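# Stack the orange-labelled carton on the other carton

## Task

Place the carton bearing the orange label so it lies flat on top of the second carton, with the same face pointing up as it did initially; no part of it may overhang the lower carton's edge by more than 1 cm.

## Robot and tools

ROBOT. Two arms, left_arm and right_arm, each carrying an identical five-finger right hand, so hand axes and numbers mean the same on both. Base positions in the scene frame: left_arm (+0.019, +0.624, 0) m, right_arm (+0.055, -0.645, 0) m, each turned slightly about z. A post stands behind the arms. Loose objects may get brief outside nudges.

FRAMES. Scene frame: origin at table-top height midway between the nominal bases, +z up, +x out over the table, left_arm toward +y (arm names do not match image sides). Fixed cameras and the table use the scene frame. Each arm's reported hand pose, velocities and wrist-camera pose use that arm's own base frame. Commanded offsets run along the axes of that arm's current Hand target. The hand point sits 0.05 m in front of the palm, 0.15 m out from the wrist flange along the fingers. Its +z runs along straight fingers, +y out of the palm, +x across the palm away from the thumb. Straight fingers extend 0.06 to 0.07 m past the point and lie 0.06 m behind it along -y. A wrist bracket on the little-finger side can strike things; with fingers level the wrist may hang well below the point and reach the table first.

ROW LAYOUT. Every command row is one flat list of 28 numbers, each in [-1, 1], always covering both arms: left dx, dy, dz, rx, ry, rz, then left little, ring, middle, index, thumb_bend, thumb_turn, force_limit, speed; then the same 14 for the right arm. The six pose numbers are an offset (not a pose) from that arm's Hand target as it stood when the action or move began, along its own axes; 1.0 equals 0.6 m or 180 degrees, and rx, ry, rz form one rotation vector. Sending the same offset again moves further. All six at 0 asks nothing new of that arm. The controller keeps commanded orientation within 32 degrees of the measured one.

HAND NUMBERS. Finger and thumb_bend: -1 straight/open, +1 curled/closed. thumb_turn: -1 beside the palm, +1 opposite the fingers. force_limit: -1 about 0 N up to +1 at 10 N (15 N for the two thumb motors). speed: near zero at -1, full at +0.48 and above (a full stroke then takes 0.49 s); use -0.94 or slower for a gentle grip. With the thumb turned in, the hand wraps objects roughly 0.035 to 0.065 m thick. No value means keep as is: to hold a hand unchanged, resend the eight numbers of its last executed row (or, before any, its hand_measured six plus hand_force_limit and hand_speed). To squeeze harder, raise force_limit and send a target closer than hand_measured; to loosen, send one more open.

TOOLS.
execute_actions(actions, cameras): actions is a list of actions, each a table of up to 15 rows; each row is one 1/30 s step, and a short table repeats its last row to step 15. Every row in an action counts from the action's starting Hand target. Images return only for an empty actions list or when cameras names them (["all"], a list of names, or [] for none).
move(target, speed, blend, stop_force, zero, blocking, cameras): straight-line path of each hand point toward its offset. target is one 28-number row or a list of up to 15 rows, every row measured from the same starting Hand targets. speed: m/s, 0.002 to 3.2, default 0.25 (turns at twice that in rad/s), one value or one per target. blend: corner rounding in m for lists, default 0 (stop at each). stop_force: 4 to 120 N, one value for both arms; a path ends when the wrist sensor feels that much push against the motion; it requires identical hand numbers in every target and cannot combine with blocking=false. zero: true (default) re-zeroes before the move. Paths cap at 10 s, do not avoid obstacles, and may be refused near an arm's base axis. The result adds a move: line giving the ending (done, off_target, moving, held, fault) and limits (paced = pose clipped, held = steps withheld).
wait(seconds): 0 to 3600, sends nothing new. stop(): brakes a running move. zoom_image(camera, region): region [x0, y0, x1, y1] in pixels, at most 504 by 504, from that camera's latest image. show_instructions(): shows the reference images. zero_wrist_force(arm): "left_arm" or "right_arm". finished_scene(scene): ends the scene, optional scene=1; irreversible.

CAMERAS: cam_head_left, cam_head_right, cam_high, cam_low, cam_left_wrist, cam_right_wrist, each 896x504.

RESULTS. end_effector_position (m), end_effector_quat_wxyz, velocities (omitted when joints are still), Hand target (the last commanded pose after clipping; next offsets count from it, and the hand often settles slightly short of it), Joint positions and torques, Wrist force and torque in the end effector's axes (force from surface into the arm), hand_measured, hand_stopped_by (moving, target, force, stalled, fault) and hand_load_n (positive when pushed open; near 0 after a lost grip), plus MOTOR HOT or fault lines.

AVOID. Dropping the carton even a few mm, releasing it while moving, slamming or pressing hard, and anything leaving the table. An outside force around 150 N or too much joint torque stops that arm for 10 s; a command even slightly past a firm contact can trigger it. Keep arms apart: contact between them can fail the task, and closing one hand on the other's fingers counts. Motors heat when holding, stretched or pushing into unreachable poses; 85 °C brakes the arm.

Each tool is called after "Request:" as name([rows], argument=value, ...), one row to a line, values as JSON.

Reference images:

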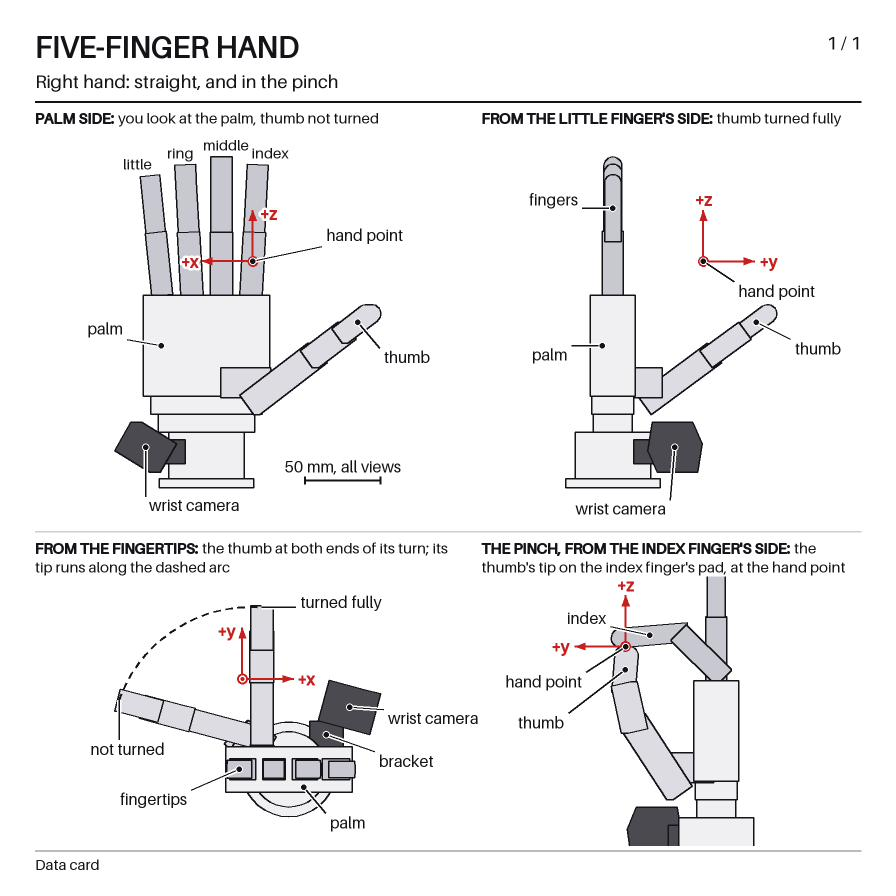

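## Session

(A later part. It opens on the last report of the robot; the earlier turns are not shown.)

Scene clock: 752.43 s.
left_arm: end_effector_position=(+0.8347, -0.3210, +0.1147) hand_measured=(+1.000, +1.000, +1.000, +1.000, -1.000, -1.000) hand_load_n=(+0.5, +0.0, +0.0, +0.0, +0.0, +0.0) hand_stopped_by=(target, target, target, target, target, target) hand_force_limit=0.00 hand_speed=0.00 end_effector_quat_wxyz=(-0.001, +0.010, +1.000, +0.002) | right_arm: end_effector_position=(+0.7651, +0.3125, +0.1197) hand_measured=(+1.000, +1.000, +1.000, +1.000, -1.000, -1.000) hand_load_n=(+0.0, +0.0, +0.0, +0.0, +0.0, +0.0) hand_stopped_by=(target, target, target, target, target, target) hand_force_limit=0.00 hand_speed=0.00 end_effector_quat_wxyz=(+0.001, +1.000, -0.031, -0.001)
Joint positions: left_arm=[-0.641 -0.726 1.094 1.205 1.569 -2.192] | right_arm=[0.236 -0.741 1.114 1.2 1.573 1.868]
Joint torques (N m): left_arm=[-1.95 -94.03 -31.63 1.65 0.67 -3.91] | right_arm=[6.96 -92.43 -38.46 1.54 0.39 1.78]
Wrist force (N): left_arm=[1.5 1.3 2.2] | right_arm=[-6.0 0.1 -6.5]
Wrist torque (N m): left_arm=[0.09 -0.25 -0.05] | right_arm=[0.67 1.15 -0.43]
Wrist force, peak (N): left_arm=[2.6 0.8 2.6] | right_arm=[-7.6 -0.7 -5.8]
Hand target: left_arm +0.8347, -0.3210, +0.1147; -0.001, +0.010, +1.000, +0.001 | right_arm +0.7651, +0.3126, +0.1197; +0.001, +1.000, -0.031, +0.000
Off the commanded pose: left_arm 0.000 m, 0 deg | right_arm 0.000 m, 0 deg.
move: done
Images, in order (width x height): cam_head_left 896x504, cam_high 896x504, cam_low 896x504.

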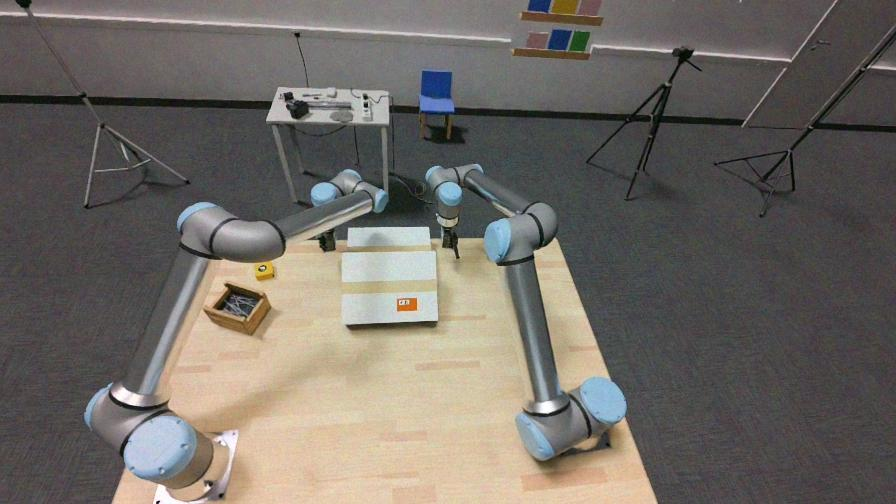

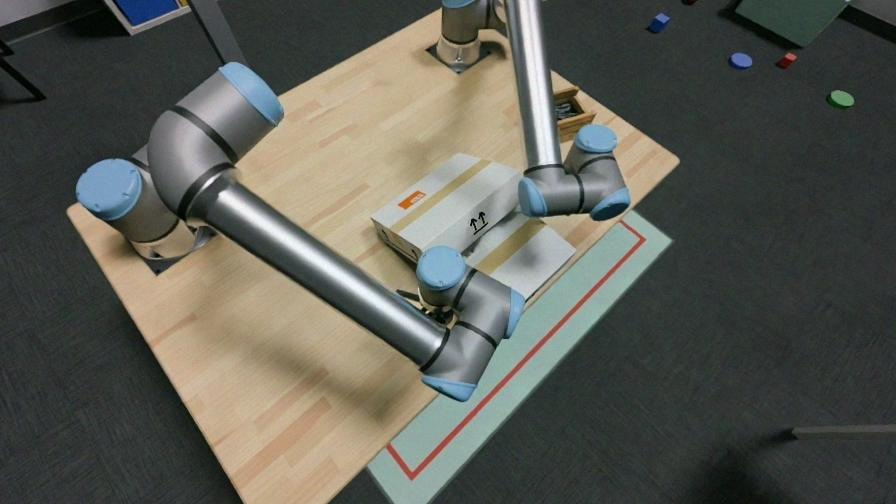

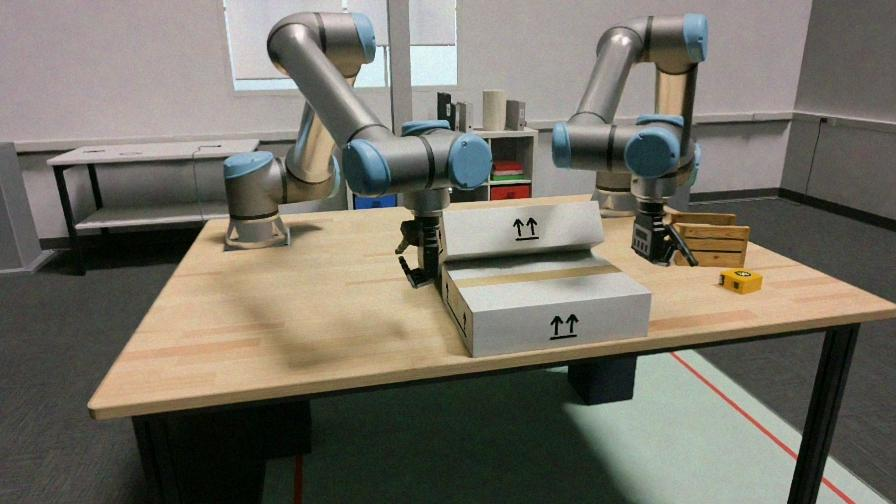

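Request:
move(target=[0,0,0.1378,0,0,0, 1,1,1,1,-1,-1, 0,0, 0,0,0.1462,0,0,0, 1,1,1,1,-1,-1, 0,0], speed=0.08, stop_force=10, cameras=["cam_high","cam_low","cam_head_left"])

Request:
zoom_image(camera="cam_low", region=[380, 140, 700, 380])

Request:
zoom_image(camera="cam_high", region=[360, 120, 640, 360])

Scene clock: 758.67 s.
left_arm: end_effector_position=(+0.8346, -0.3208, +0.0321) hand_measured=(+1.000, +1.000, +1.000, +1.000, -1.000, -1.000) hand_load_n=(+0.0, +0.0, +0.0, +0.0, -0.5, +0.0) hand_stopped_by=(target, target, target, target, target, target) hand_force_limit=0.00 hand_speed=0.00 end_effector_quat_wxyz=(-0.001, +0.010, +1.000, +0.001) | right_arm: end_effector_position=(+0.7650, +0.3123, +0.0320) hand_measured=(+1.000, +1.000, +1.000, +1.000, -1.000, -1.000) hand_load_n=(+0.0, +0.0, +0.0, -0.5, -0.5, +0.0) hand_stopped_by=(target, target, target, target, target, target) hand_force_limit=0.00 hand_speed=0.00 end_effector_quat_wxyz=(+0.001, +1.000, -0.031, +0.000)
Joint positions: left_arm=[-0.64 -0.665 1.136 1.102 1.569 -2.192] | right_arm=[0.236 -0.676 1.159 1.09 1.573 1.868]
Joint torques (N m): left_arm=[11.11 -106.23 -47.49 6.36 -0.35 2.44] | right_arm=[-12.91 -104.52 -45.91 6.25 -2.02 -0.62]
Wrist force (N): left_arm=[1.6 1.1 2.3] | right_arm=[-5.9 -0.3 -6.1]
Wrist torque (N m): left_arm=[0.07 -0.27 -0.02] | right_arm=[0.55 1.17 -0.47]
Wrist force, peak (N): left_arm=[1.5 1.6 2.5] | right_arm=[-6.0 -0.9 -7.4]
Hand target: left_arm +0.8346, -0.3208, +0.0321; -0.001, +0.010, +1.000, +0.001 | right_arm +0.7650, +0.3123, +0.0320; +0.001, +1.000, -0.031, +0.000
Off the commanded pose: left_arm 0.000 m, 0 deg | right_arm 0.000 m, 0 deg.
move: done
Images, in order (width x height): cam_head_left 896x504, cam_high 896x504, cam_low 896x504.

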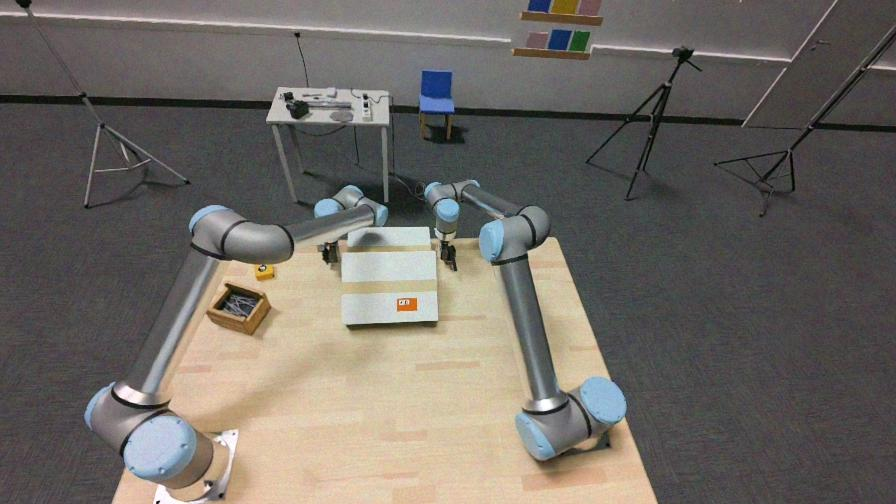

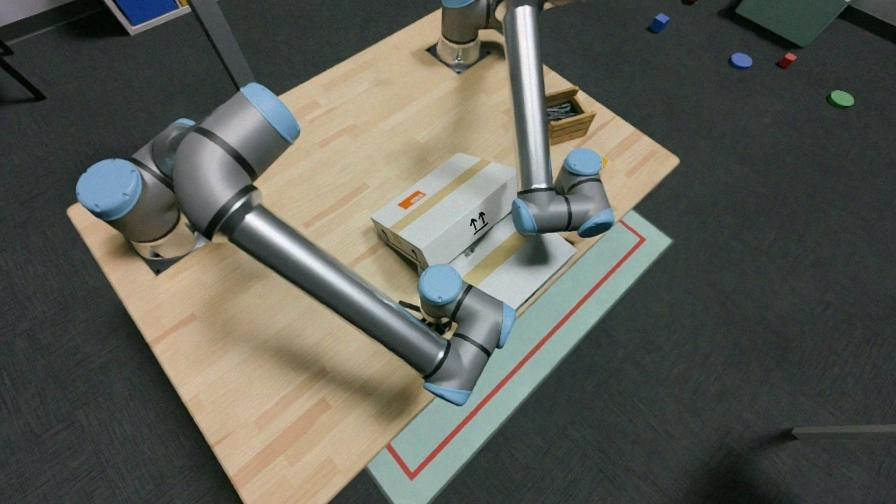

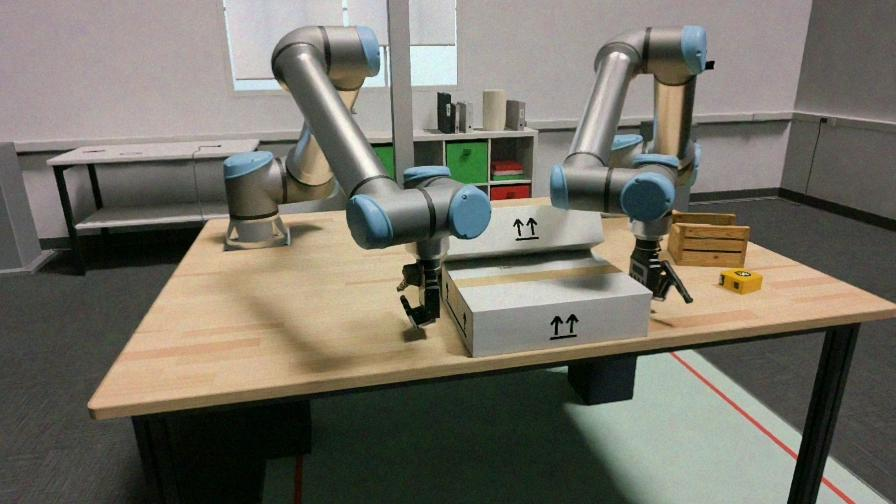

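Scaled by 1.575 from the camera's image (finer frame: 1280x720).

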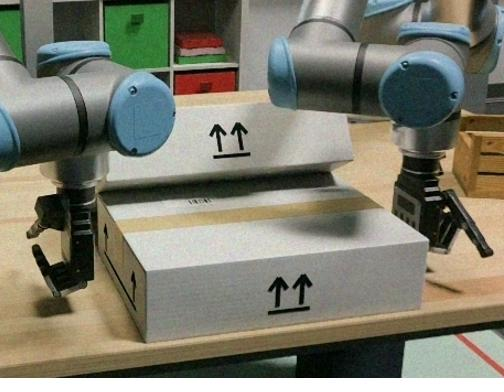

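Scaled by 1.800 from the camera's image (finer frame: 1280x720).

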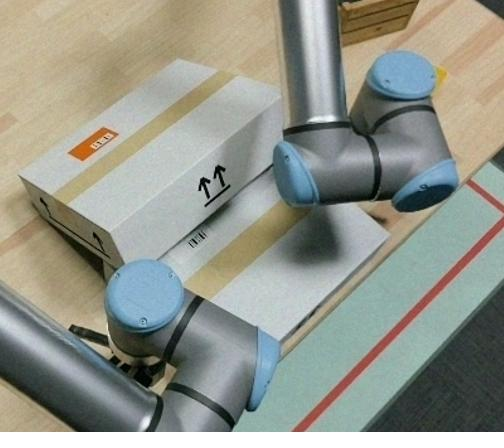

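Request:
move(target=[0,-0.05,0,0,0,0, 1,1,1,1,-1,-1, 0,0, 0,-0.05,0,0,0,0, 1,1,1,1,-1,-1, 0,0], speed=0.04, stop_force=8)

Request:
move(target=[0,-0.05,0,0,0,0, 1,1,1,1,-1,-1, 0,0, 0,-0.05,0,0,0,0, 1,1,1,1,-1,-1, 0,0], speed=0.008, stop_force=8)

Request:
move(target=[0,-0.02,0,0,0,0, 1,1,1,1,-1,-1, 0,0, 0,-0.02,0,0,0,0, 1,1,1,1,-1,-1, 0,0], speed=0.003, stop_force=54, zero=false)

Scene clock: 764.93 s.
left_arm: end_effector_position=(+0.8340, -0.3508, +0.0320) hand_measured=(+1.000, +1.000, +1.000, +1.000, -1.000, -1.000) hand_load_n=(+0.0, +0.0, +0.0, -0.5, +0.0, +0.0) hand_stopped_by=(target, target, target, target, target, target) hand_force_limit=0.00 hand_speed=0.00 end_effector_quat_wxyz=(-0.001, +0.010, +1.000, +0.001) | right_arm: end_effector_position=(+0.7668, +0.3423, +0.0319) hand_measured=(+1.000, +1.000, +1.000, +1.000, -1.000, -1.000) hand_load_n=(+0.0, +0.0, +0.0, +0.0, +0.0, +0.0) hand_stopped_by=(target, target, target, target, target, target) hand_force_limit=0.00 hand_speed=0.00 end_effector_quat_wxyz=(+0.001, +1.000, -0.031, +0.000)
Joint positions: left_arm=[-0.668 -0.643 1.095 1.122 1.569 -2.219] | right_arm=[0.268 -0.652 1.112 1.112 1.573 1.901]
Joint torques (N m): left_arm=[10.29 -107.01 -22.46 1.45 1.49 3.07] | right_arm=[-14.03 -105.09 -26.93 1.8 -1.2 -1.19]
Wrist force (N): left_arm=[1.3 0.7 2.0] | right_arm=[-5.9 0.0 -6.0]
Wrist torque (N m): left_arm=[0.03 -0.21 0.11] | right_arm=[0.59 1.20 -0.69]
Wrist force, peak (N): left_arm=[1.2 0.9 2.7] | right_arm=[-6.1 -0.3 -6.8]
Hand target: left_arm +0.8340, -0.3508, +0.0320; -0.001, +0.010, +1.000, +0.001 | right_arm +0.7668, +0.3423, +0.0319; +0.001, +1.000, -0.031, +0.000
Off the commanded pose: left_arm 0.000 m, 0 deg | right_arm 0.000 m, 0 deg.
move: done

Scene clock: 767.77 s.
left_arm: end_effector_position=(+0.8338, -0.3617, +0.0319) hand_measured=(+1.000, +1.000, +1.000, +1.000, -1.000, -1.000) hand_load_n=(+0.0, +0.0, +0.0, +0.0, +0.0, +0.0) hand_stopped_by=(target, target, target, target, target, target) hand_force_limit=0.00 hand_speed=0.00 end_effector_quat_wxyz=(-0.001, +0.010, +1.000, +0.001) | right_arm: end_effector_position=(+0.7677, +0.3569, +0.0319) hand_measured=(+1.000, +1.000, +1.000, +1.000, -1.000, -1.000) hand_load_n=(+0.0, +0.0, +0.0, +0.0, +0.0, +0.0) hand_stopped_by=(target, target, target, target, target, target) hand_force_limit=0.00 hand_speed=0.00 end_effector_quat_wxyz=(+0.001, +1.000, -0.031, +0.000)
Joint positions: left_arm=[-0.678 -0.635 1.079 1.129 1.569 -2.229] | right_arm=[0.284 -0.64 1.088 1.124 1.573 1.916]
Joint torques (N m): left_arm=[6.48 -109.79 -24.63 3.19 1.71 2.65] | right_arm=[-7.25 -104.71 -28.14 1.62 -2.35 -1]
Wrist force (N): left_arm=[1.7 5.7 3.7] | right_arm=[-4.5 4.8 -6.5]
Wrist torque (N m): left_arm=[0.25 -0.33 0.44] | right_arm=[0.84 1.13 -0.32]
Wrist force, peak (N): left_arm=[1.1 15.6 0.5] | right_arm=[-5.8 16.0 -7.6]
Hand target: left_arm +0.8338, -0.3617, +0.0319; -0.001, +0.010, +1.000, +0.001 (not the last commanded pose) | right_arm +0.7677, +0.3569, +0.0319; +0.001, +1.000, -0.031, +0.000 (not the last commanded pose)
Off the commanded pose: left_arm 0.019 m, 0 deg | right_arm 0.015 m, 0 deg.
move: contact (left_arm, right_arm)

Scene clock: 769.03 s.
left_arm: end_effector_position=(+0.8338, -0.3624, +0.0319) hand_measured=(+1.000, +1.000, +1.000, +1.000, -1.000, -1.000) hand_load_n=(+0.0, +0.0, +0.0, +0.0, +0.0, +0.0) hand_stopped_by=(target, target, target, target, target, target) hand_force_limit=0.00 hand_speed=0.00 end_effector_quat_wxyz=(-0.001, +0.010, +1.000, +0.002) | right_arm: end_effector_position=(+0.7678, +0.3578, +0.0319) hand_measured=(+1.000, +1.000, +1.000, +1.000, -1.000, -1.000) hand_load_n=(+0.5, +0.0, +0.0, +0.0, +0.0, -0.5) hand_stopped_by=(target, target, target, target, target, target) hand_force_limit=0.00 hand_speed=0.00 end_effector_quat_wxyz=(+0.002, +1.000, -0.031, -0.001)
Joint positions: left_arm=[-0.678 -0.634 1.078 1.13 1.569 -2.23] | right_arm=[0.285 -0.639 1.086 1.125 1.573 1.918]
Joint torques (N m): left_arm=[-39.74 -105.49 -39.11 -7.83 10.09 2.16] | right_arm=[34.03 -104.79 -38.5 -3.85 -14.05 -0.73]
Wrist force (N): left_arm=[7.3 54.9 -3.3] | right_arm=[-11.1 54.8 -11.4]
Wrist torque (N m): left_arm=[2.95 -0.38 2.96] | right_arm=[3.65 1.89 0.71]
Wrist force, peak (N): left_arm=[8.1 61.6 0.3] | right_arm=[-13.0 59.0 -10.4]
Hand target: left_arm +0.8338, -0.3624, +0.0320; -0.001, +0.010, +1.000, +0.002 (not the last commanded pose) | right_arm +0.7678, +0.3578, +0.0319; +0.001, +1.000, -0.031, -0.001 (not the last commanded pose)
Off the commanded pose: left_arm 0.011 m, 0 deg | right_arm 0.011 m, 0 deg.
move: contact (left_arm, right_arm)

Request:
move(target=[0.05,0,0,0,0,0, 1,1,1,1,-1,-1, 0,0, -0.05,0,0,0,0,0, 1,1,1,1,-1,-1, 0,0], speed=0.03, cameras=["cam_high","cam_low","cam_head_left"])

Request:
zoom_image(camera="cam_low", region=[380, 140, 700, 380])

Request:
zoom_image(camera="cam_high", region=[360, 120, 640, 360])

Scene clock: 772.90 s.
left_arm: end_effector_position=(+0.8036, -0.3618, +0.0320) hand_measured=(+1.000, +1.000, +1.000, +1.000, -1.000, -1.000) hand_load_n=(+0.0, +0.0, +0.0, +0.0, +0.0, +0.0) hand_stopped_by=(target, target, target, target, target, target) hand_force_limit=0.00 hand_speed=0.00 end_effector_quat_wxyz=(-0.001, +0.010, +1.000, +0.002) | right_arm: end_effector_position=(+0.7377, +0.3597, +0.0319) hand_measured=(+1.000, +1.000, +1.000, +1.000, -1.000, -1.000) hand_load_n=(+0.0, +0.0, +0.0, +0.0, +0.0, +0.0) hand_stopped_by=(target, target, target, target, target, target) hand_force_limit=0.00 hand_speed=0.00 end_effector_quat_wxyz=(+0.001, +1.000, -0.031, -0.001)
Joint positions: left_arm=[-0.7 -0.679 1.164 1.089 1.569 -2.251] | right_arm=[0.297 -0.681 1.168 1.085 1.573 1.93]
Joint torques (N m): left_arm=[-32.94 -90.91 -69.85 -1.54 11.03 0.8] | right_arm=[35.82 -89.33 -58.43 1.65 -9.19 0]
Wrist force (N): left_arm=[4.8 57.6 8.8] | right_arm=[-6.6 56.0 -4.8]
Wrist torque (N m): left_arm=[2.26 -0.73 2.81] | right_arm=[3.32 1.25 0.97]
Wrist force, peak (N): left_arm=[4.8 57.6 8.8] | right_arm=[-10.5 55.8 -10.8]
Hand target: left_arm +0.8038, -0.3618, +0.0320; -0.001, +0.010, +1.000, +0.002 | right_arm +0.7379, +0.3596, +0.0319; +0.001, +1.000, -0.031, -0.001
Off the commanded pose: left_arm 0.000 m, 0 deg | right_arm 0.000 m, 0 deg.
move: done
Images, in order (width x height): cam_head_left 896x504, cam_high 896x504, cam_low 896x504.

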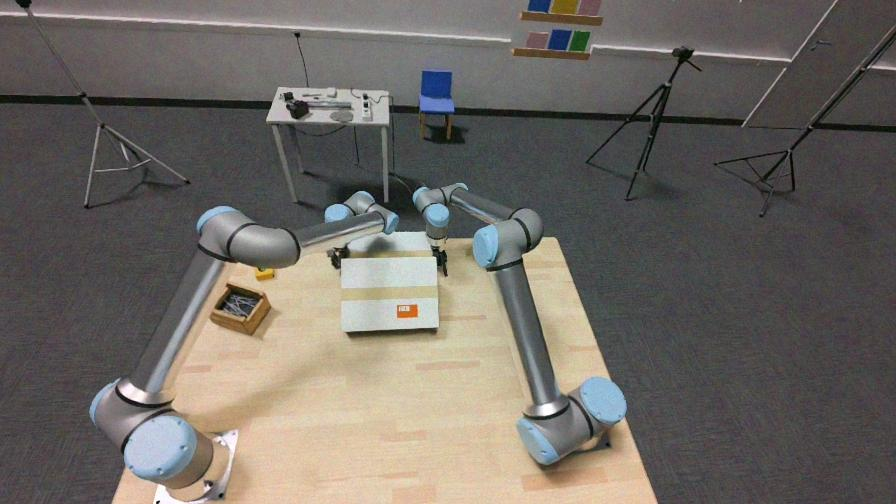

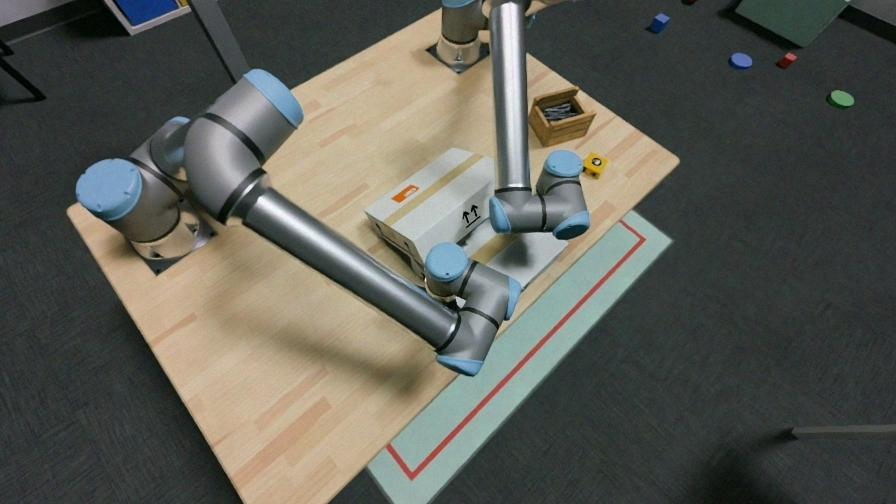

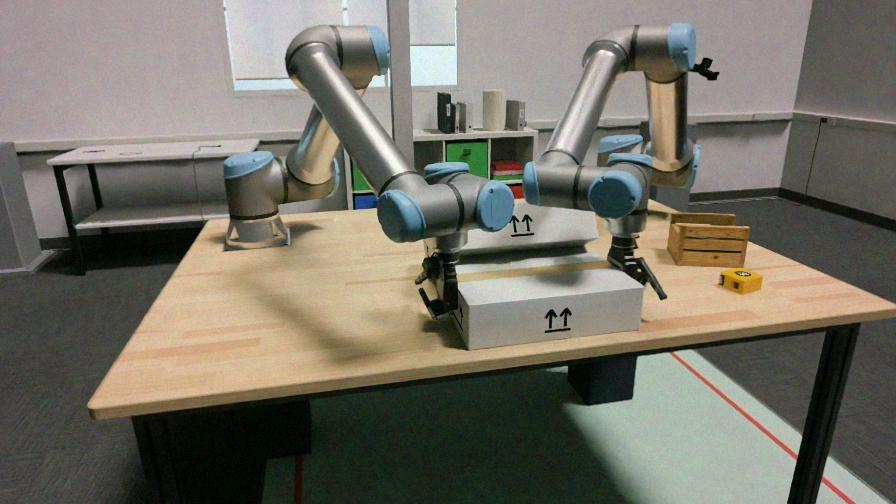

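Scaled by 1.575 from the camera's image (finer frame: 1280x720).

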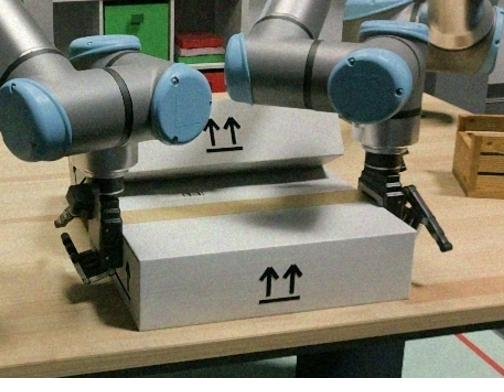

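Scaled by 1.800 from the camera's image (finer frame: 1280x720).

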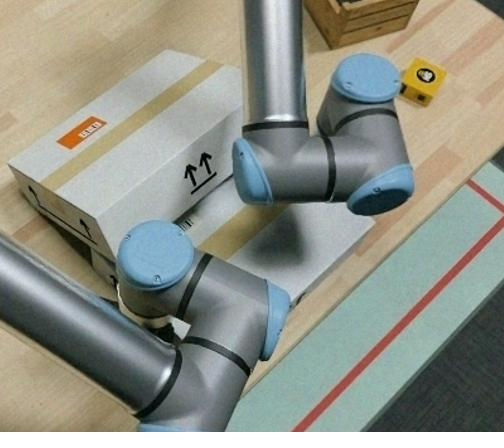

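Request:
move(target=[0.075,0,0,0,0,0, 1,1,1,1,-1,-1, 0,0, -0.075,0,0,0,0,0, 1,1,1,1,-1,-1, 0,0], speed=0.04)

Request:
move(target=[0.075,0,0,0,0,0, 1,1,1,1,-1,-1, 0,0, -0.075,0,0,0,0,0, 1,1,1,1,-1,-1, 0,0], speed=0.04, cameras=["cam_high","cam_low","cam_head_left"])

Request:
zoom_image(camera="cam_low", region=[380, 140, 700, 380])

Request:
zoom_image(camera="cam_high", region=[320, 90, 600, 330])

Request:
zoom_image(camera="cam_head_left", region=[300, 220, 480, 370])

Scene clock: 778.47 s.
left_arm: end_effector_position=(+0.7586, -0.3610, +0.0320) hand_measured=(+1.000, +1.000, +1.000, +1.000, -1.000, -1.000) hand_load_n=(+0.0, +0.0, +0.0, +0.0, +0.0, +0.0) hand_stopped_by=(target, target, target, target, target, target) hand_force_limit=0.00 hand_speed=0.00 end_effector_quat_wxyz=(-0.001, +0.010, +1.000, +0.002) | right_arm: end_effector_position=(+0.6928, +0.3625, +0.0319) hand_measured=(+1.000, +1.000, +1.000, +1.000, -1.000, -1.000) hand_load_n=(+0.0, +0.0, +0.0, +0.0, -0.5, +0.0) hand_stopped_by=(target, target, target, target, target, target) hand_force_limit=0.00 hand_speed=0.00 end_effector_quat_wxyz=(+0.001, +1.000, -0.031, -0.001)
Joint positions: left_arm=[-0.734 -0.74 1.283 1.032 1.569 -2.286] | right_arm=[0.316 -0.739 1.281 1.031 1.573 1.949]
Joint torques (N m): left_arm=[-34.05 -90.85 -73.3 -1.37 10.75 0.89] | right_arm=[28.78 -89.53 -62.93 3.68 -14.34 -0.28]
Wrist force (N): left_arm=[5.4 60.4 17.4] | right_arm=[-5.6 60.0 5.7]
Wrist torque (N m): left_arm=[1.77 -0.83 3.08] | right_arm=[2.74 0.88 1.22]
Wrist force, peak (N): left_arm=[5.4 60.4 17.4] | right_arm=[-5.6 60.0 5.7]
Hand target: left_arm +0.7588, -0.3610, +0.0321; -0.001, +0.010, +1.000, +0.002 | right_arm +0.6929, +0.3624, +0.0320; +0.001, +1.000, -0.031, -0.001
Off the commanded pose: left_arm 0.000 m, 0 deg | right_arm 0.000 m, 0 deg.
move: done

Scene clock: 779.90 s.
left_arm: end_effector_position=(+0.7136, -0.3601, +0.0321) hand_measured=(+1.000, +1.000, +1.000, +1.000, -1.000, -1.000) hand_load_n=(+0.0, +0.0, +0.0, +0.0, +0.0, +0.0) hand_stopped_by=(target, target, target, target, target, target) hand_force_limit=0.00 hand_speed=0.00 end_effector_quat_wxyz=(-0.001, +0.010, +1.000, +0.002) | right_arm: end_effector_position=(+0.6479, +0.3653, +0.0320) hand_measured=(+1.000, +1.000, +1.000, +1.000, -1.000, -1.000) hand_load_n=(+0.0, +0.0, +0.0, +0.0, +0.0, +0.0) hand_stopped_by=(target, target, target, target, target, target) hand_force_limit=0.00 hand_speed=0.00 end_effector_quat_wxyz=(+0.001, +1.000, -0.031, -0.001) end_effector_velocity=(+0.001, +0.002, +0.001) end_effector_angular_velocity=(+0.000, -0.002, +0.003)
Joint positions: left_arm=[-0.772 -0.796 1.391 0.98 1.569 -2.323] | right_arm=[0.338 -0.793 1.384 0.982 1.573 1.97]
Joint velocities: left_arm=[within noise] | right_arm=[0.002 0.001 -0.005 0.002 0.001 -0.001]
Joint torques (N m): left_arm=[-34.09 -90.35 -75.81 -1.21 11.11 1.77] | right_arm=[30.72 -88.82 -62.56 2.72 -15.02 -0.4]
Wrist force (N): left_arm=[4.9 62.9 21.0] | right_arm=[-5.0 62.8 6.9]
Wrist torque (N m): left_arm=[1.55 -1.28 3.13] | right_arm=[2.77 0.84 1.34]
Wrist force, peak (N): left_arm=[4.9 62.9 21.0] | right_arm=[-5.0 62.8 6.9]
Hand target: left_arm +0.7138, -0.3601, +0.0321; -0.001, +0.010, +1.000, +0.002 | right_arm +0.6480, +0.3652, +0.0320; +0.001, +1.000, -0.031, -0.001
Off the commanded pose: left_arm 0.000 m, 0 deg | right_arm 0.000 m, 0 deg.
move: done
Images, in order (width x height): cam_head_left 896x504, cam_high 896x504, cam_low 896x504.

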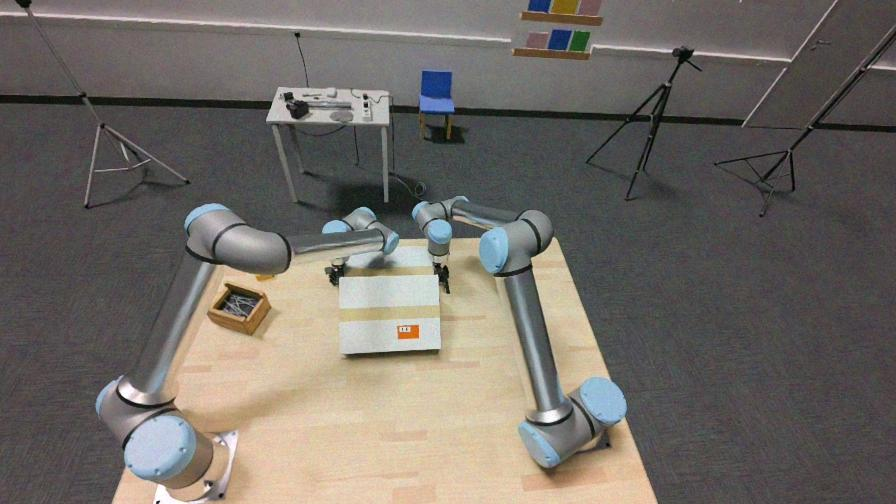

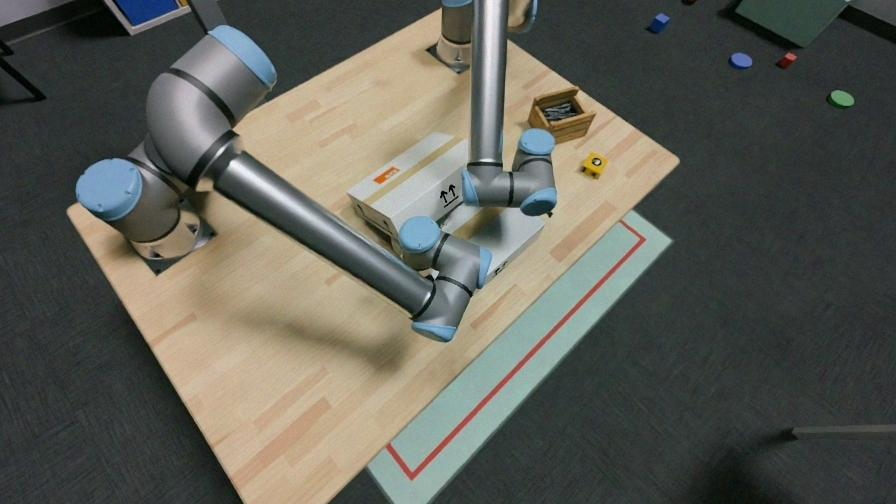

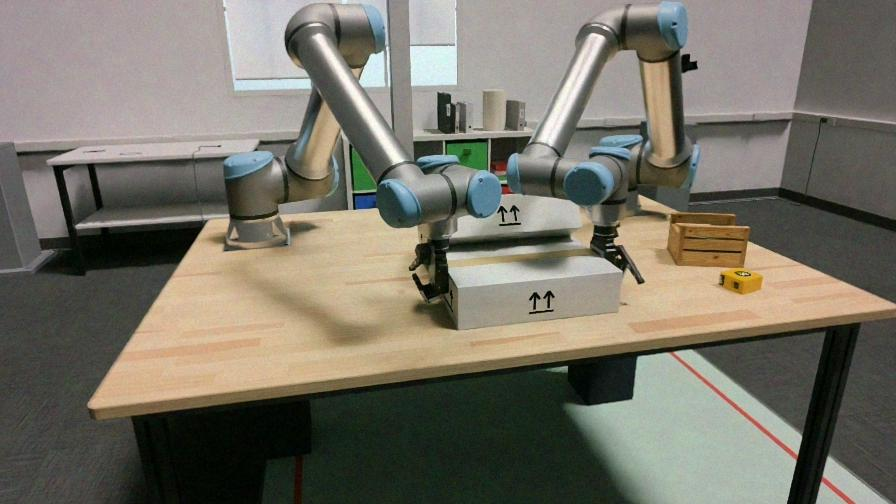

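Scaled by 1.575 from the camera's image (finer frame: 1280x720).

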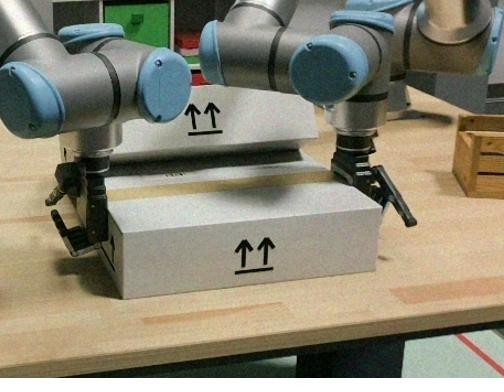

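Scaled by 1.800 from the camera's image (finer frame: 1280x720).

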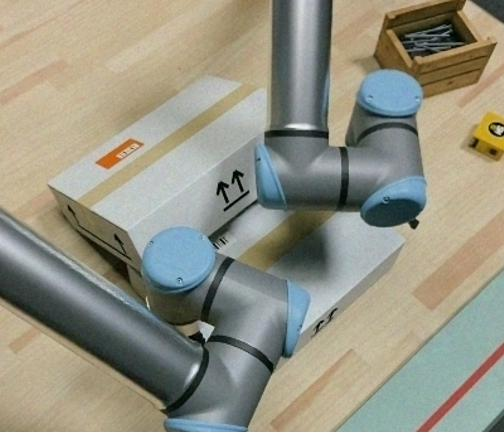

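Scaled by 2.800 from the camera's image (finer frame: 1280x720).

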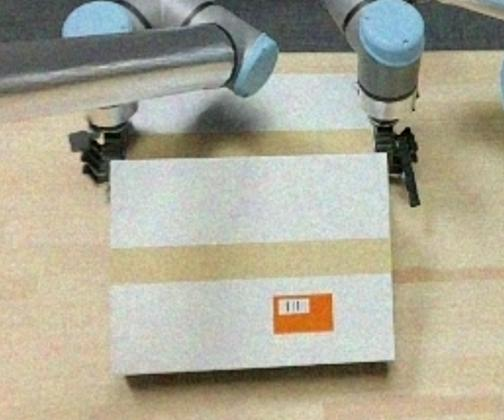

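Request:
move(target=[0,0.005,0,0,0,0, 1,1,1,1,-1,-1, 0,0, 0,0.005,0,0,0,0, 1,1,1,1,-1,-1, 0,0], speed=0.005)

Request:
move([
  [0,0.045,0,0,0,0, 1,1,1,1,-1,-1, 0,0, 0,0.045,0,0,0,0, 1,1,1,1,-1,-1, 0,0],
  [0.5115,0.045,-0.04,0,-0.1417,0, 1,1,1,1,-1,-1, 0,0, -0.5017,0.045,0.0028,0,0.1417,0, 1,1,1,1,-1,-1, 0,0],
], speed=[0.05,0.12], blend=[0.005,0], cameras=["cam_high","cam_low","cam_head_left"])

Request:
zoom_image(camera="cam_low", region=[380, 140, 660, 350])

Request:
zoom_image(camera="cam_high", region=[320, 90, 600, 330])

Request:
zoom_image(camera="cam_head_left", region=[300, 220, 480, 370])

Scene clock: 824.73 s.
left_arm: end_effector_position=(+0.7138, -0.3571, +0.0321) hand_measured=(+1.000, +1.000, +1.000, +1.000, -1.000, -1.000) hand_load_n=(+0.0, +0.0, +0.0, +0.0, +0.0, +0.0) hand_stopped_by=(target, target, target, target, target, target) hand_force_limit=0.00 hand_speed=0.00 end_effector_quat_wxyz=(-0.001, +0.010, +1.000, +0.002) | right_arm: end_effector_position=(+0.6478, +0.3622, +0.0320) hand_measured=(+1.000, +1.000, +1.000, +1.000, -1.000, -1.000) hand_load_n=(+0.0, +0.0, +0.0, +0.0, +0.0, +0.0) hand_stopped_by=(target, target, target, target, target, target) hand_force_limit=0.00 hand_speed=0.00 end_effector_quat_wxyz=(+0.001, +1.000, -0.031, -0.001)
Joint positions: left_arm=[-0.769 -0.799 1.395 0.978 1.569 -2.32] | right_arm=[0.334 -0.795 1.389 0.98 1.573 1.966]
Joint torques (N m): left_arm=[5.06 -92.79 -21.92 2.31 -2.14 2.9] | right_arm=[-7.32 -89.39 -28.32 2.15 2.81 -0.74]
Wrist force (N): left_arm=[0.7 0.8 2.2] | right_arm=[-7.5 3.5 -6.0]
Wrist torque (N m): left_arm=[0.03 -0.12 -0.23] | right_arm=[1.05 1.33 -0.39]
Wrist force, peak (N): left_arm=[5.3 64.1 22.2] | right_arm=[-5.4 63.8 7.1]
Hand target: left_arm +0.7138, -0.3571, +0.0321; -0.001, +0.010, +1.000, +0.002 | right_arm +0.6478, +0.3622, +0.0320; +0.001, +1.000, -0.031, -0.001
Off the commanded pose: left_arm 0.000 m, 0 deg | right_arm 0.000 m, 0 deg.
move: done

Scene clock: 828.30 s.
left_arm: end_effector_position=(+0.4076, -0.3242, +0.0567) hand_measured=(+1.000, +1.000, +1.000, +1.000, -1.000, -1.000) hand_load_n=(+0.0, +0.0, +0.0, +0.0, +0.0, +0.0) hand_stopped_by=(target, target, target, target, target, target) hand_force_limit=0.00 hand_speed=0.00 end_effector_quat_wxyz=(+0.220, +0.010, +0.975, +0.000) | right_arm: end_effector_position=(+0.3458, +0.3538, +0.0307) hand_measured=(+1.000, +1.000, +1.000, +1.000, -1.000, -1.000) hand_load_n=(+0.0, +0.0, +0.5, +0.0, +0.0, +0.0) hand_stopped_by=(target, target, target, target, target, target) hand_force_limit=0.00 hand_speed=0.00 end_effector_quat_wxyz=(+0.008, +0.975, -0.030, +0.220)
Joint positions: left_arm=[-1.351 -1.222 2.155 0.529 1.14 -2.878] | right_arm=[0.653 -1.232 2.092 0.367 1.858 2.234]
Joint torques (N m): left_arm=[-8.25 -38.26 -31.85 6.15 -0.61 0.13] | right_arm=[4.46 -47.23 -31.18 4 -0.79 -0.11]
Wrist force (N): left_arm=[1.1 1.0 2.2] | right_arm=[-6.3 3.4 -6.9]
Wrist torque (N m): left_arm=[0.06 -0.26 -0.17] | right_arm=[1.15 1.10 -0.36]
Wrist force, peak (N): left_arm=[-1.7 24.5 6.1] | right_arm=[-4.0 25.5 -2.7]
Hand target: left_arm +0.4075, -0.3243, +0.0567; +0.220, +0.010, +0.975, +0.000 | right_arm +0.3457, +0.3538, +0.0307; +0.008, +0.975, -0.030, +0.220
Off the commanded pose: left_arm 0.000 m, 0 deg | right_arm 0.000 m, 0 deg.
move: done
Images, in order (width x height): cam_head_left 896x504, cam_high 896x504, cam_low 896x504.

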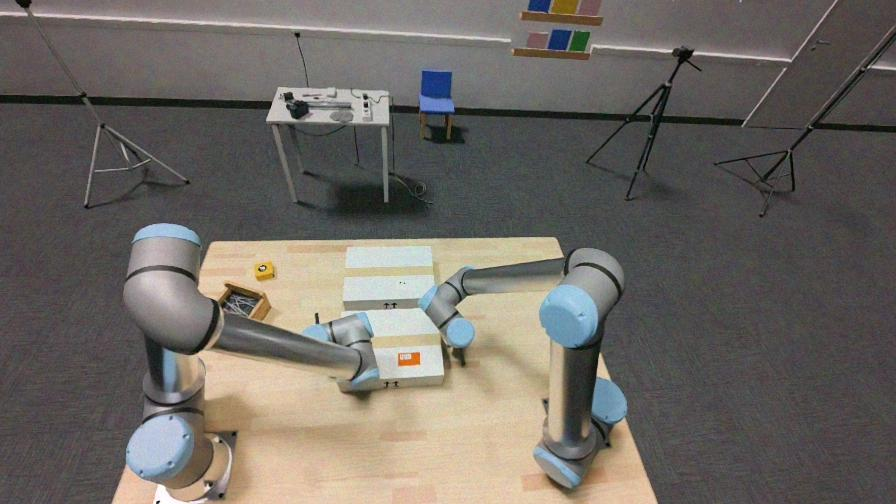

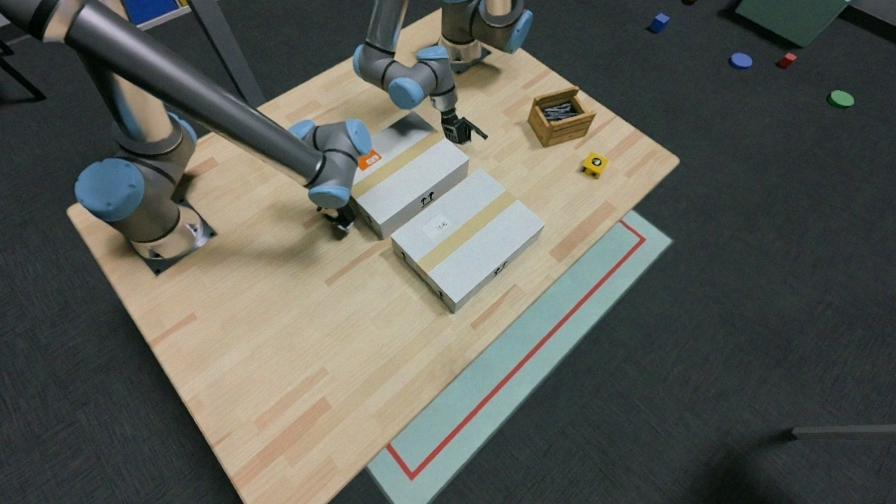

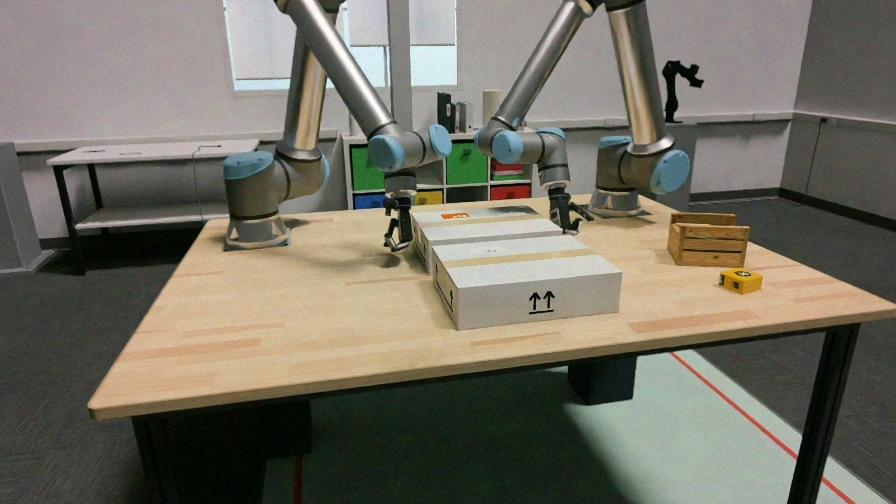

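Scaled by 1.800 from the camera's image (finer frame: 1280x720).

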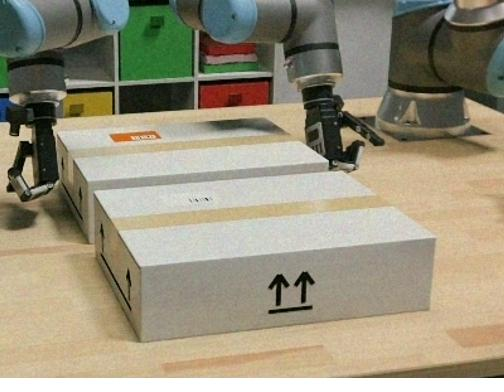

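Scaled by 1.800 from the camera's image (finer frame: 1280x720).

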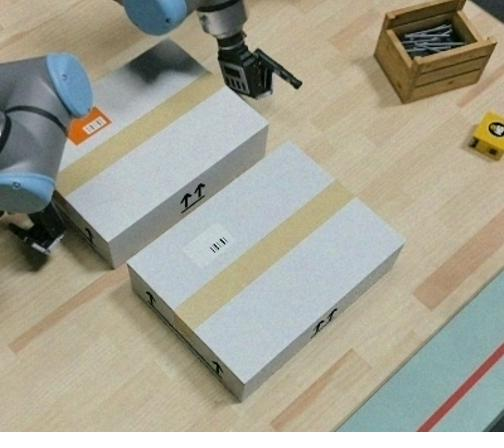

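Scaled by 2.800 from the camera's image (finer frame: 1280x720).

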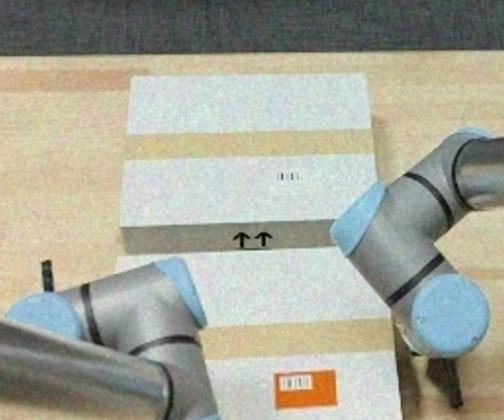

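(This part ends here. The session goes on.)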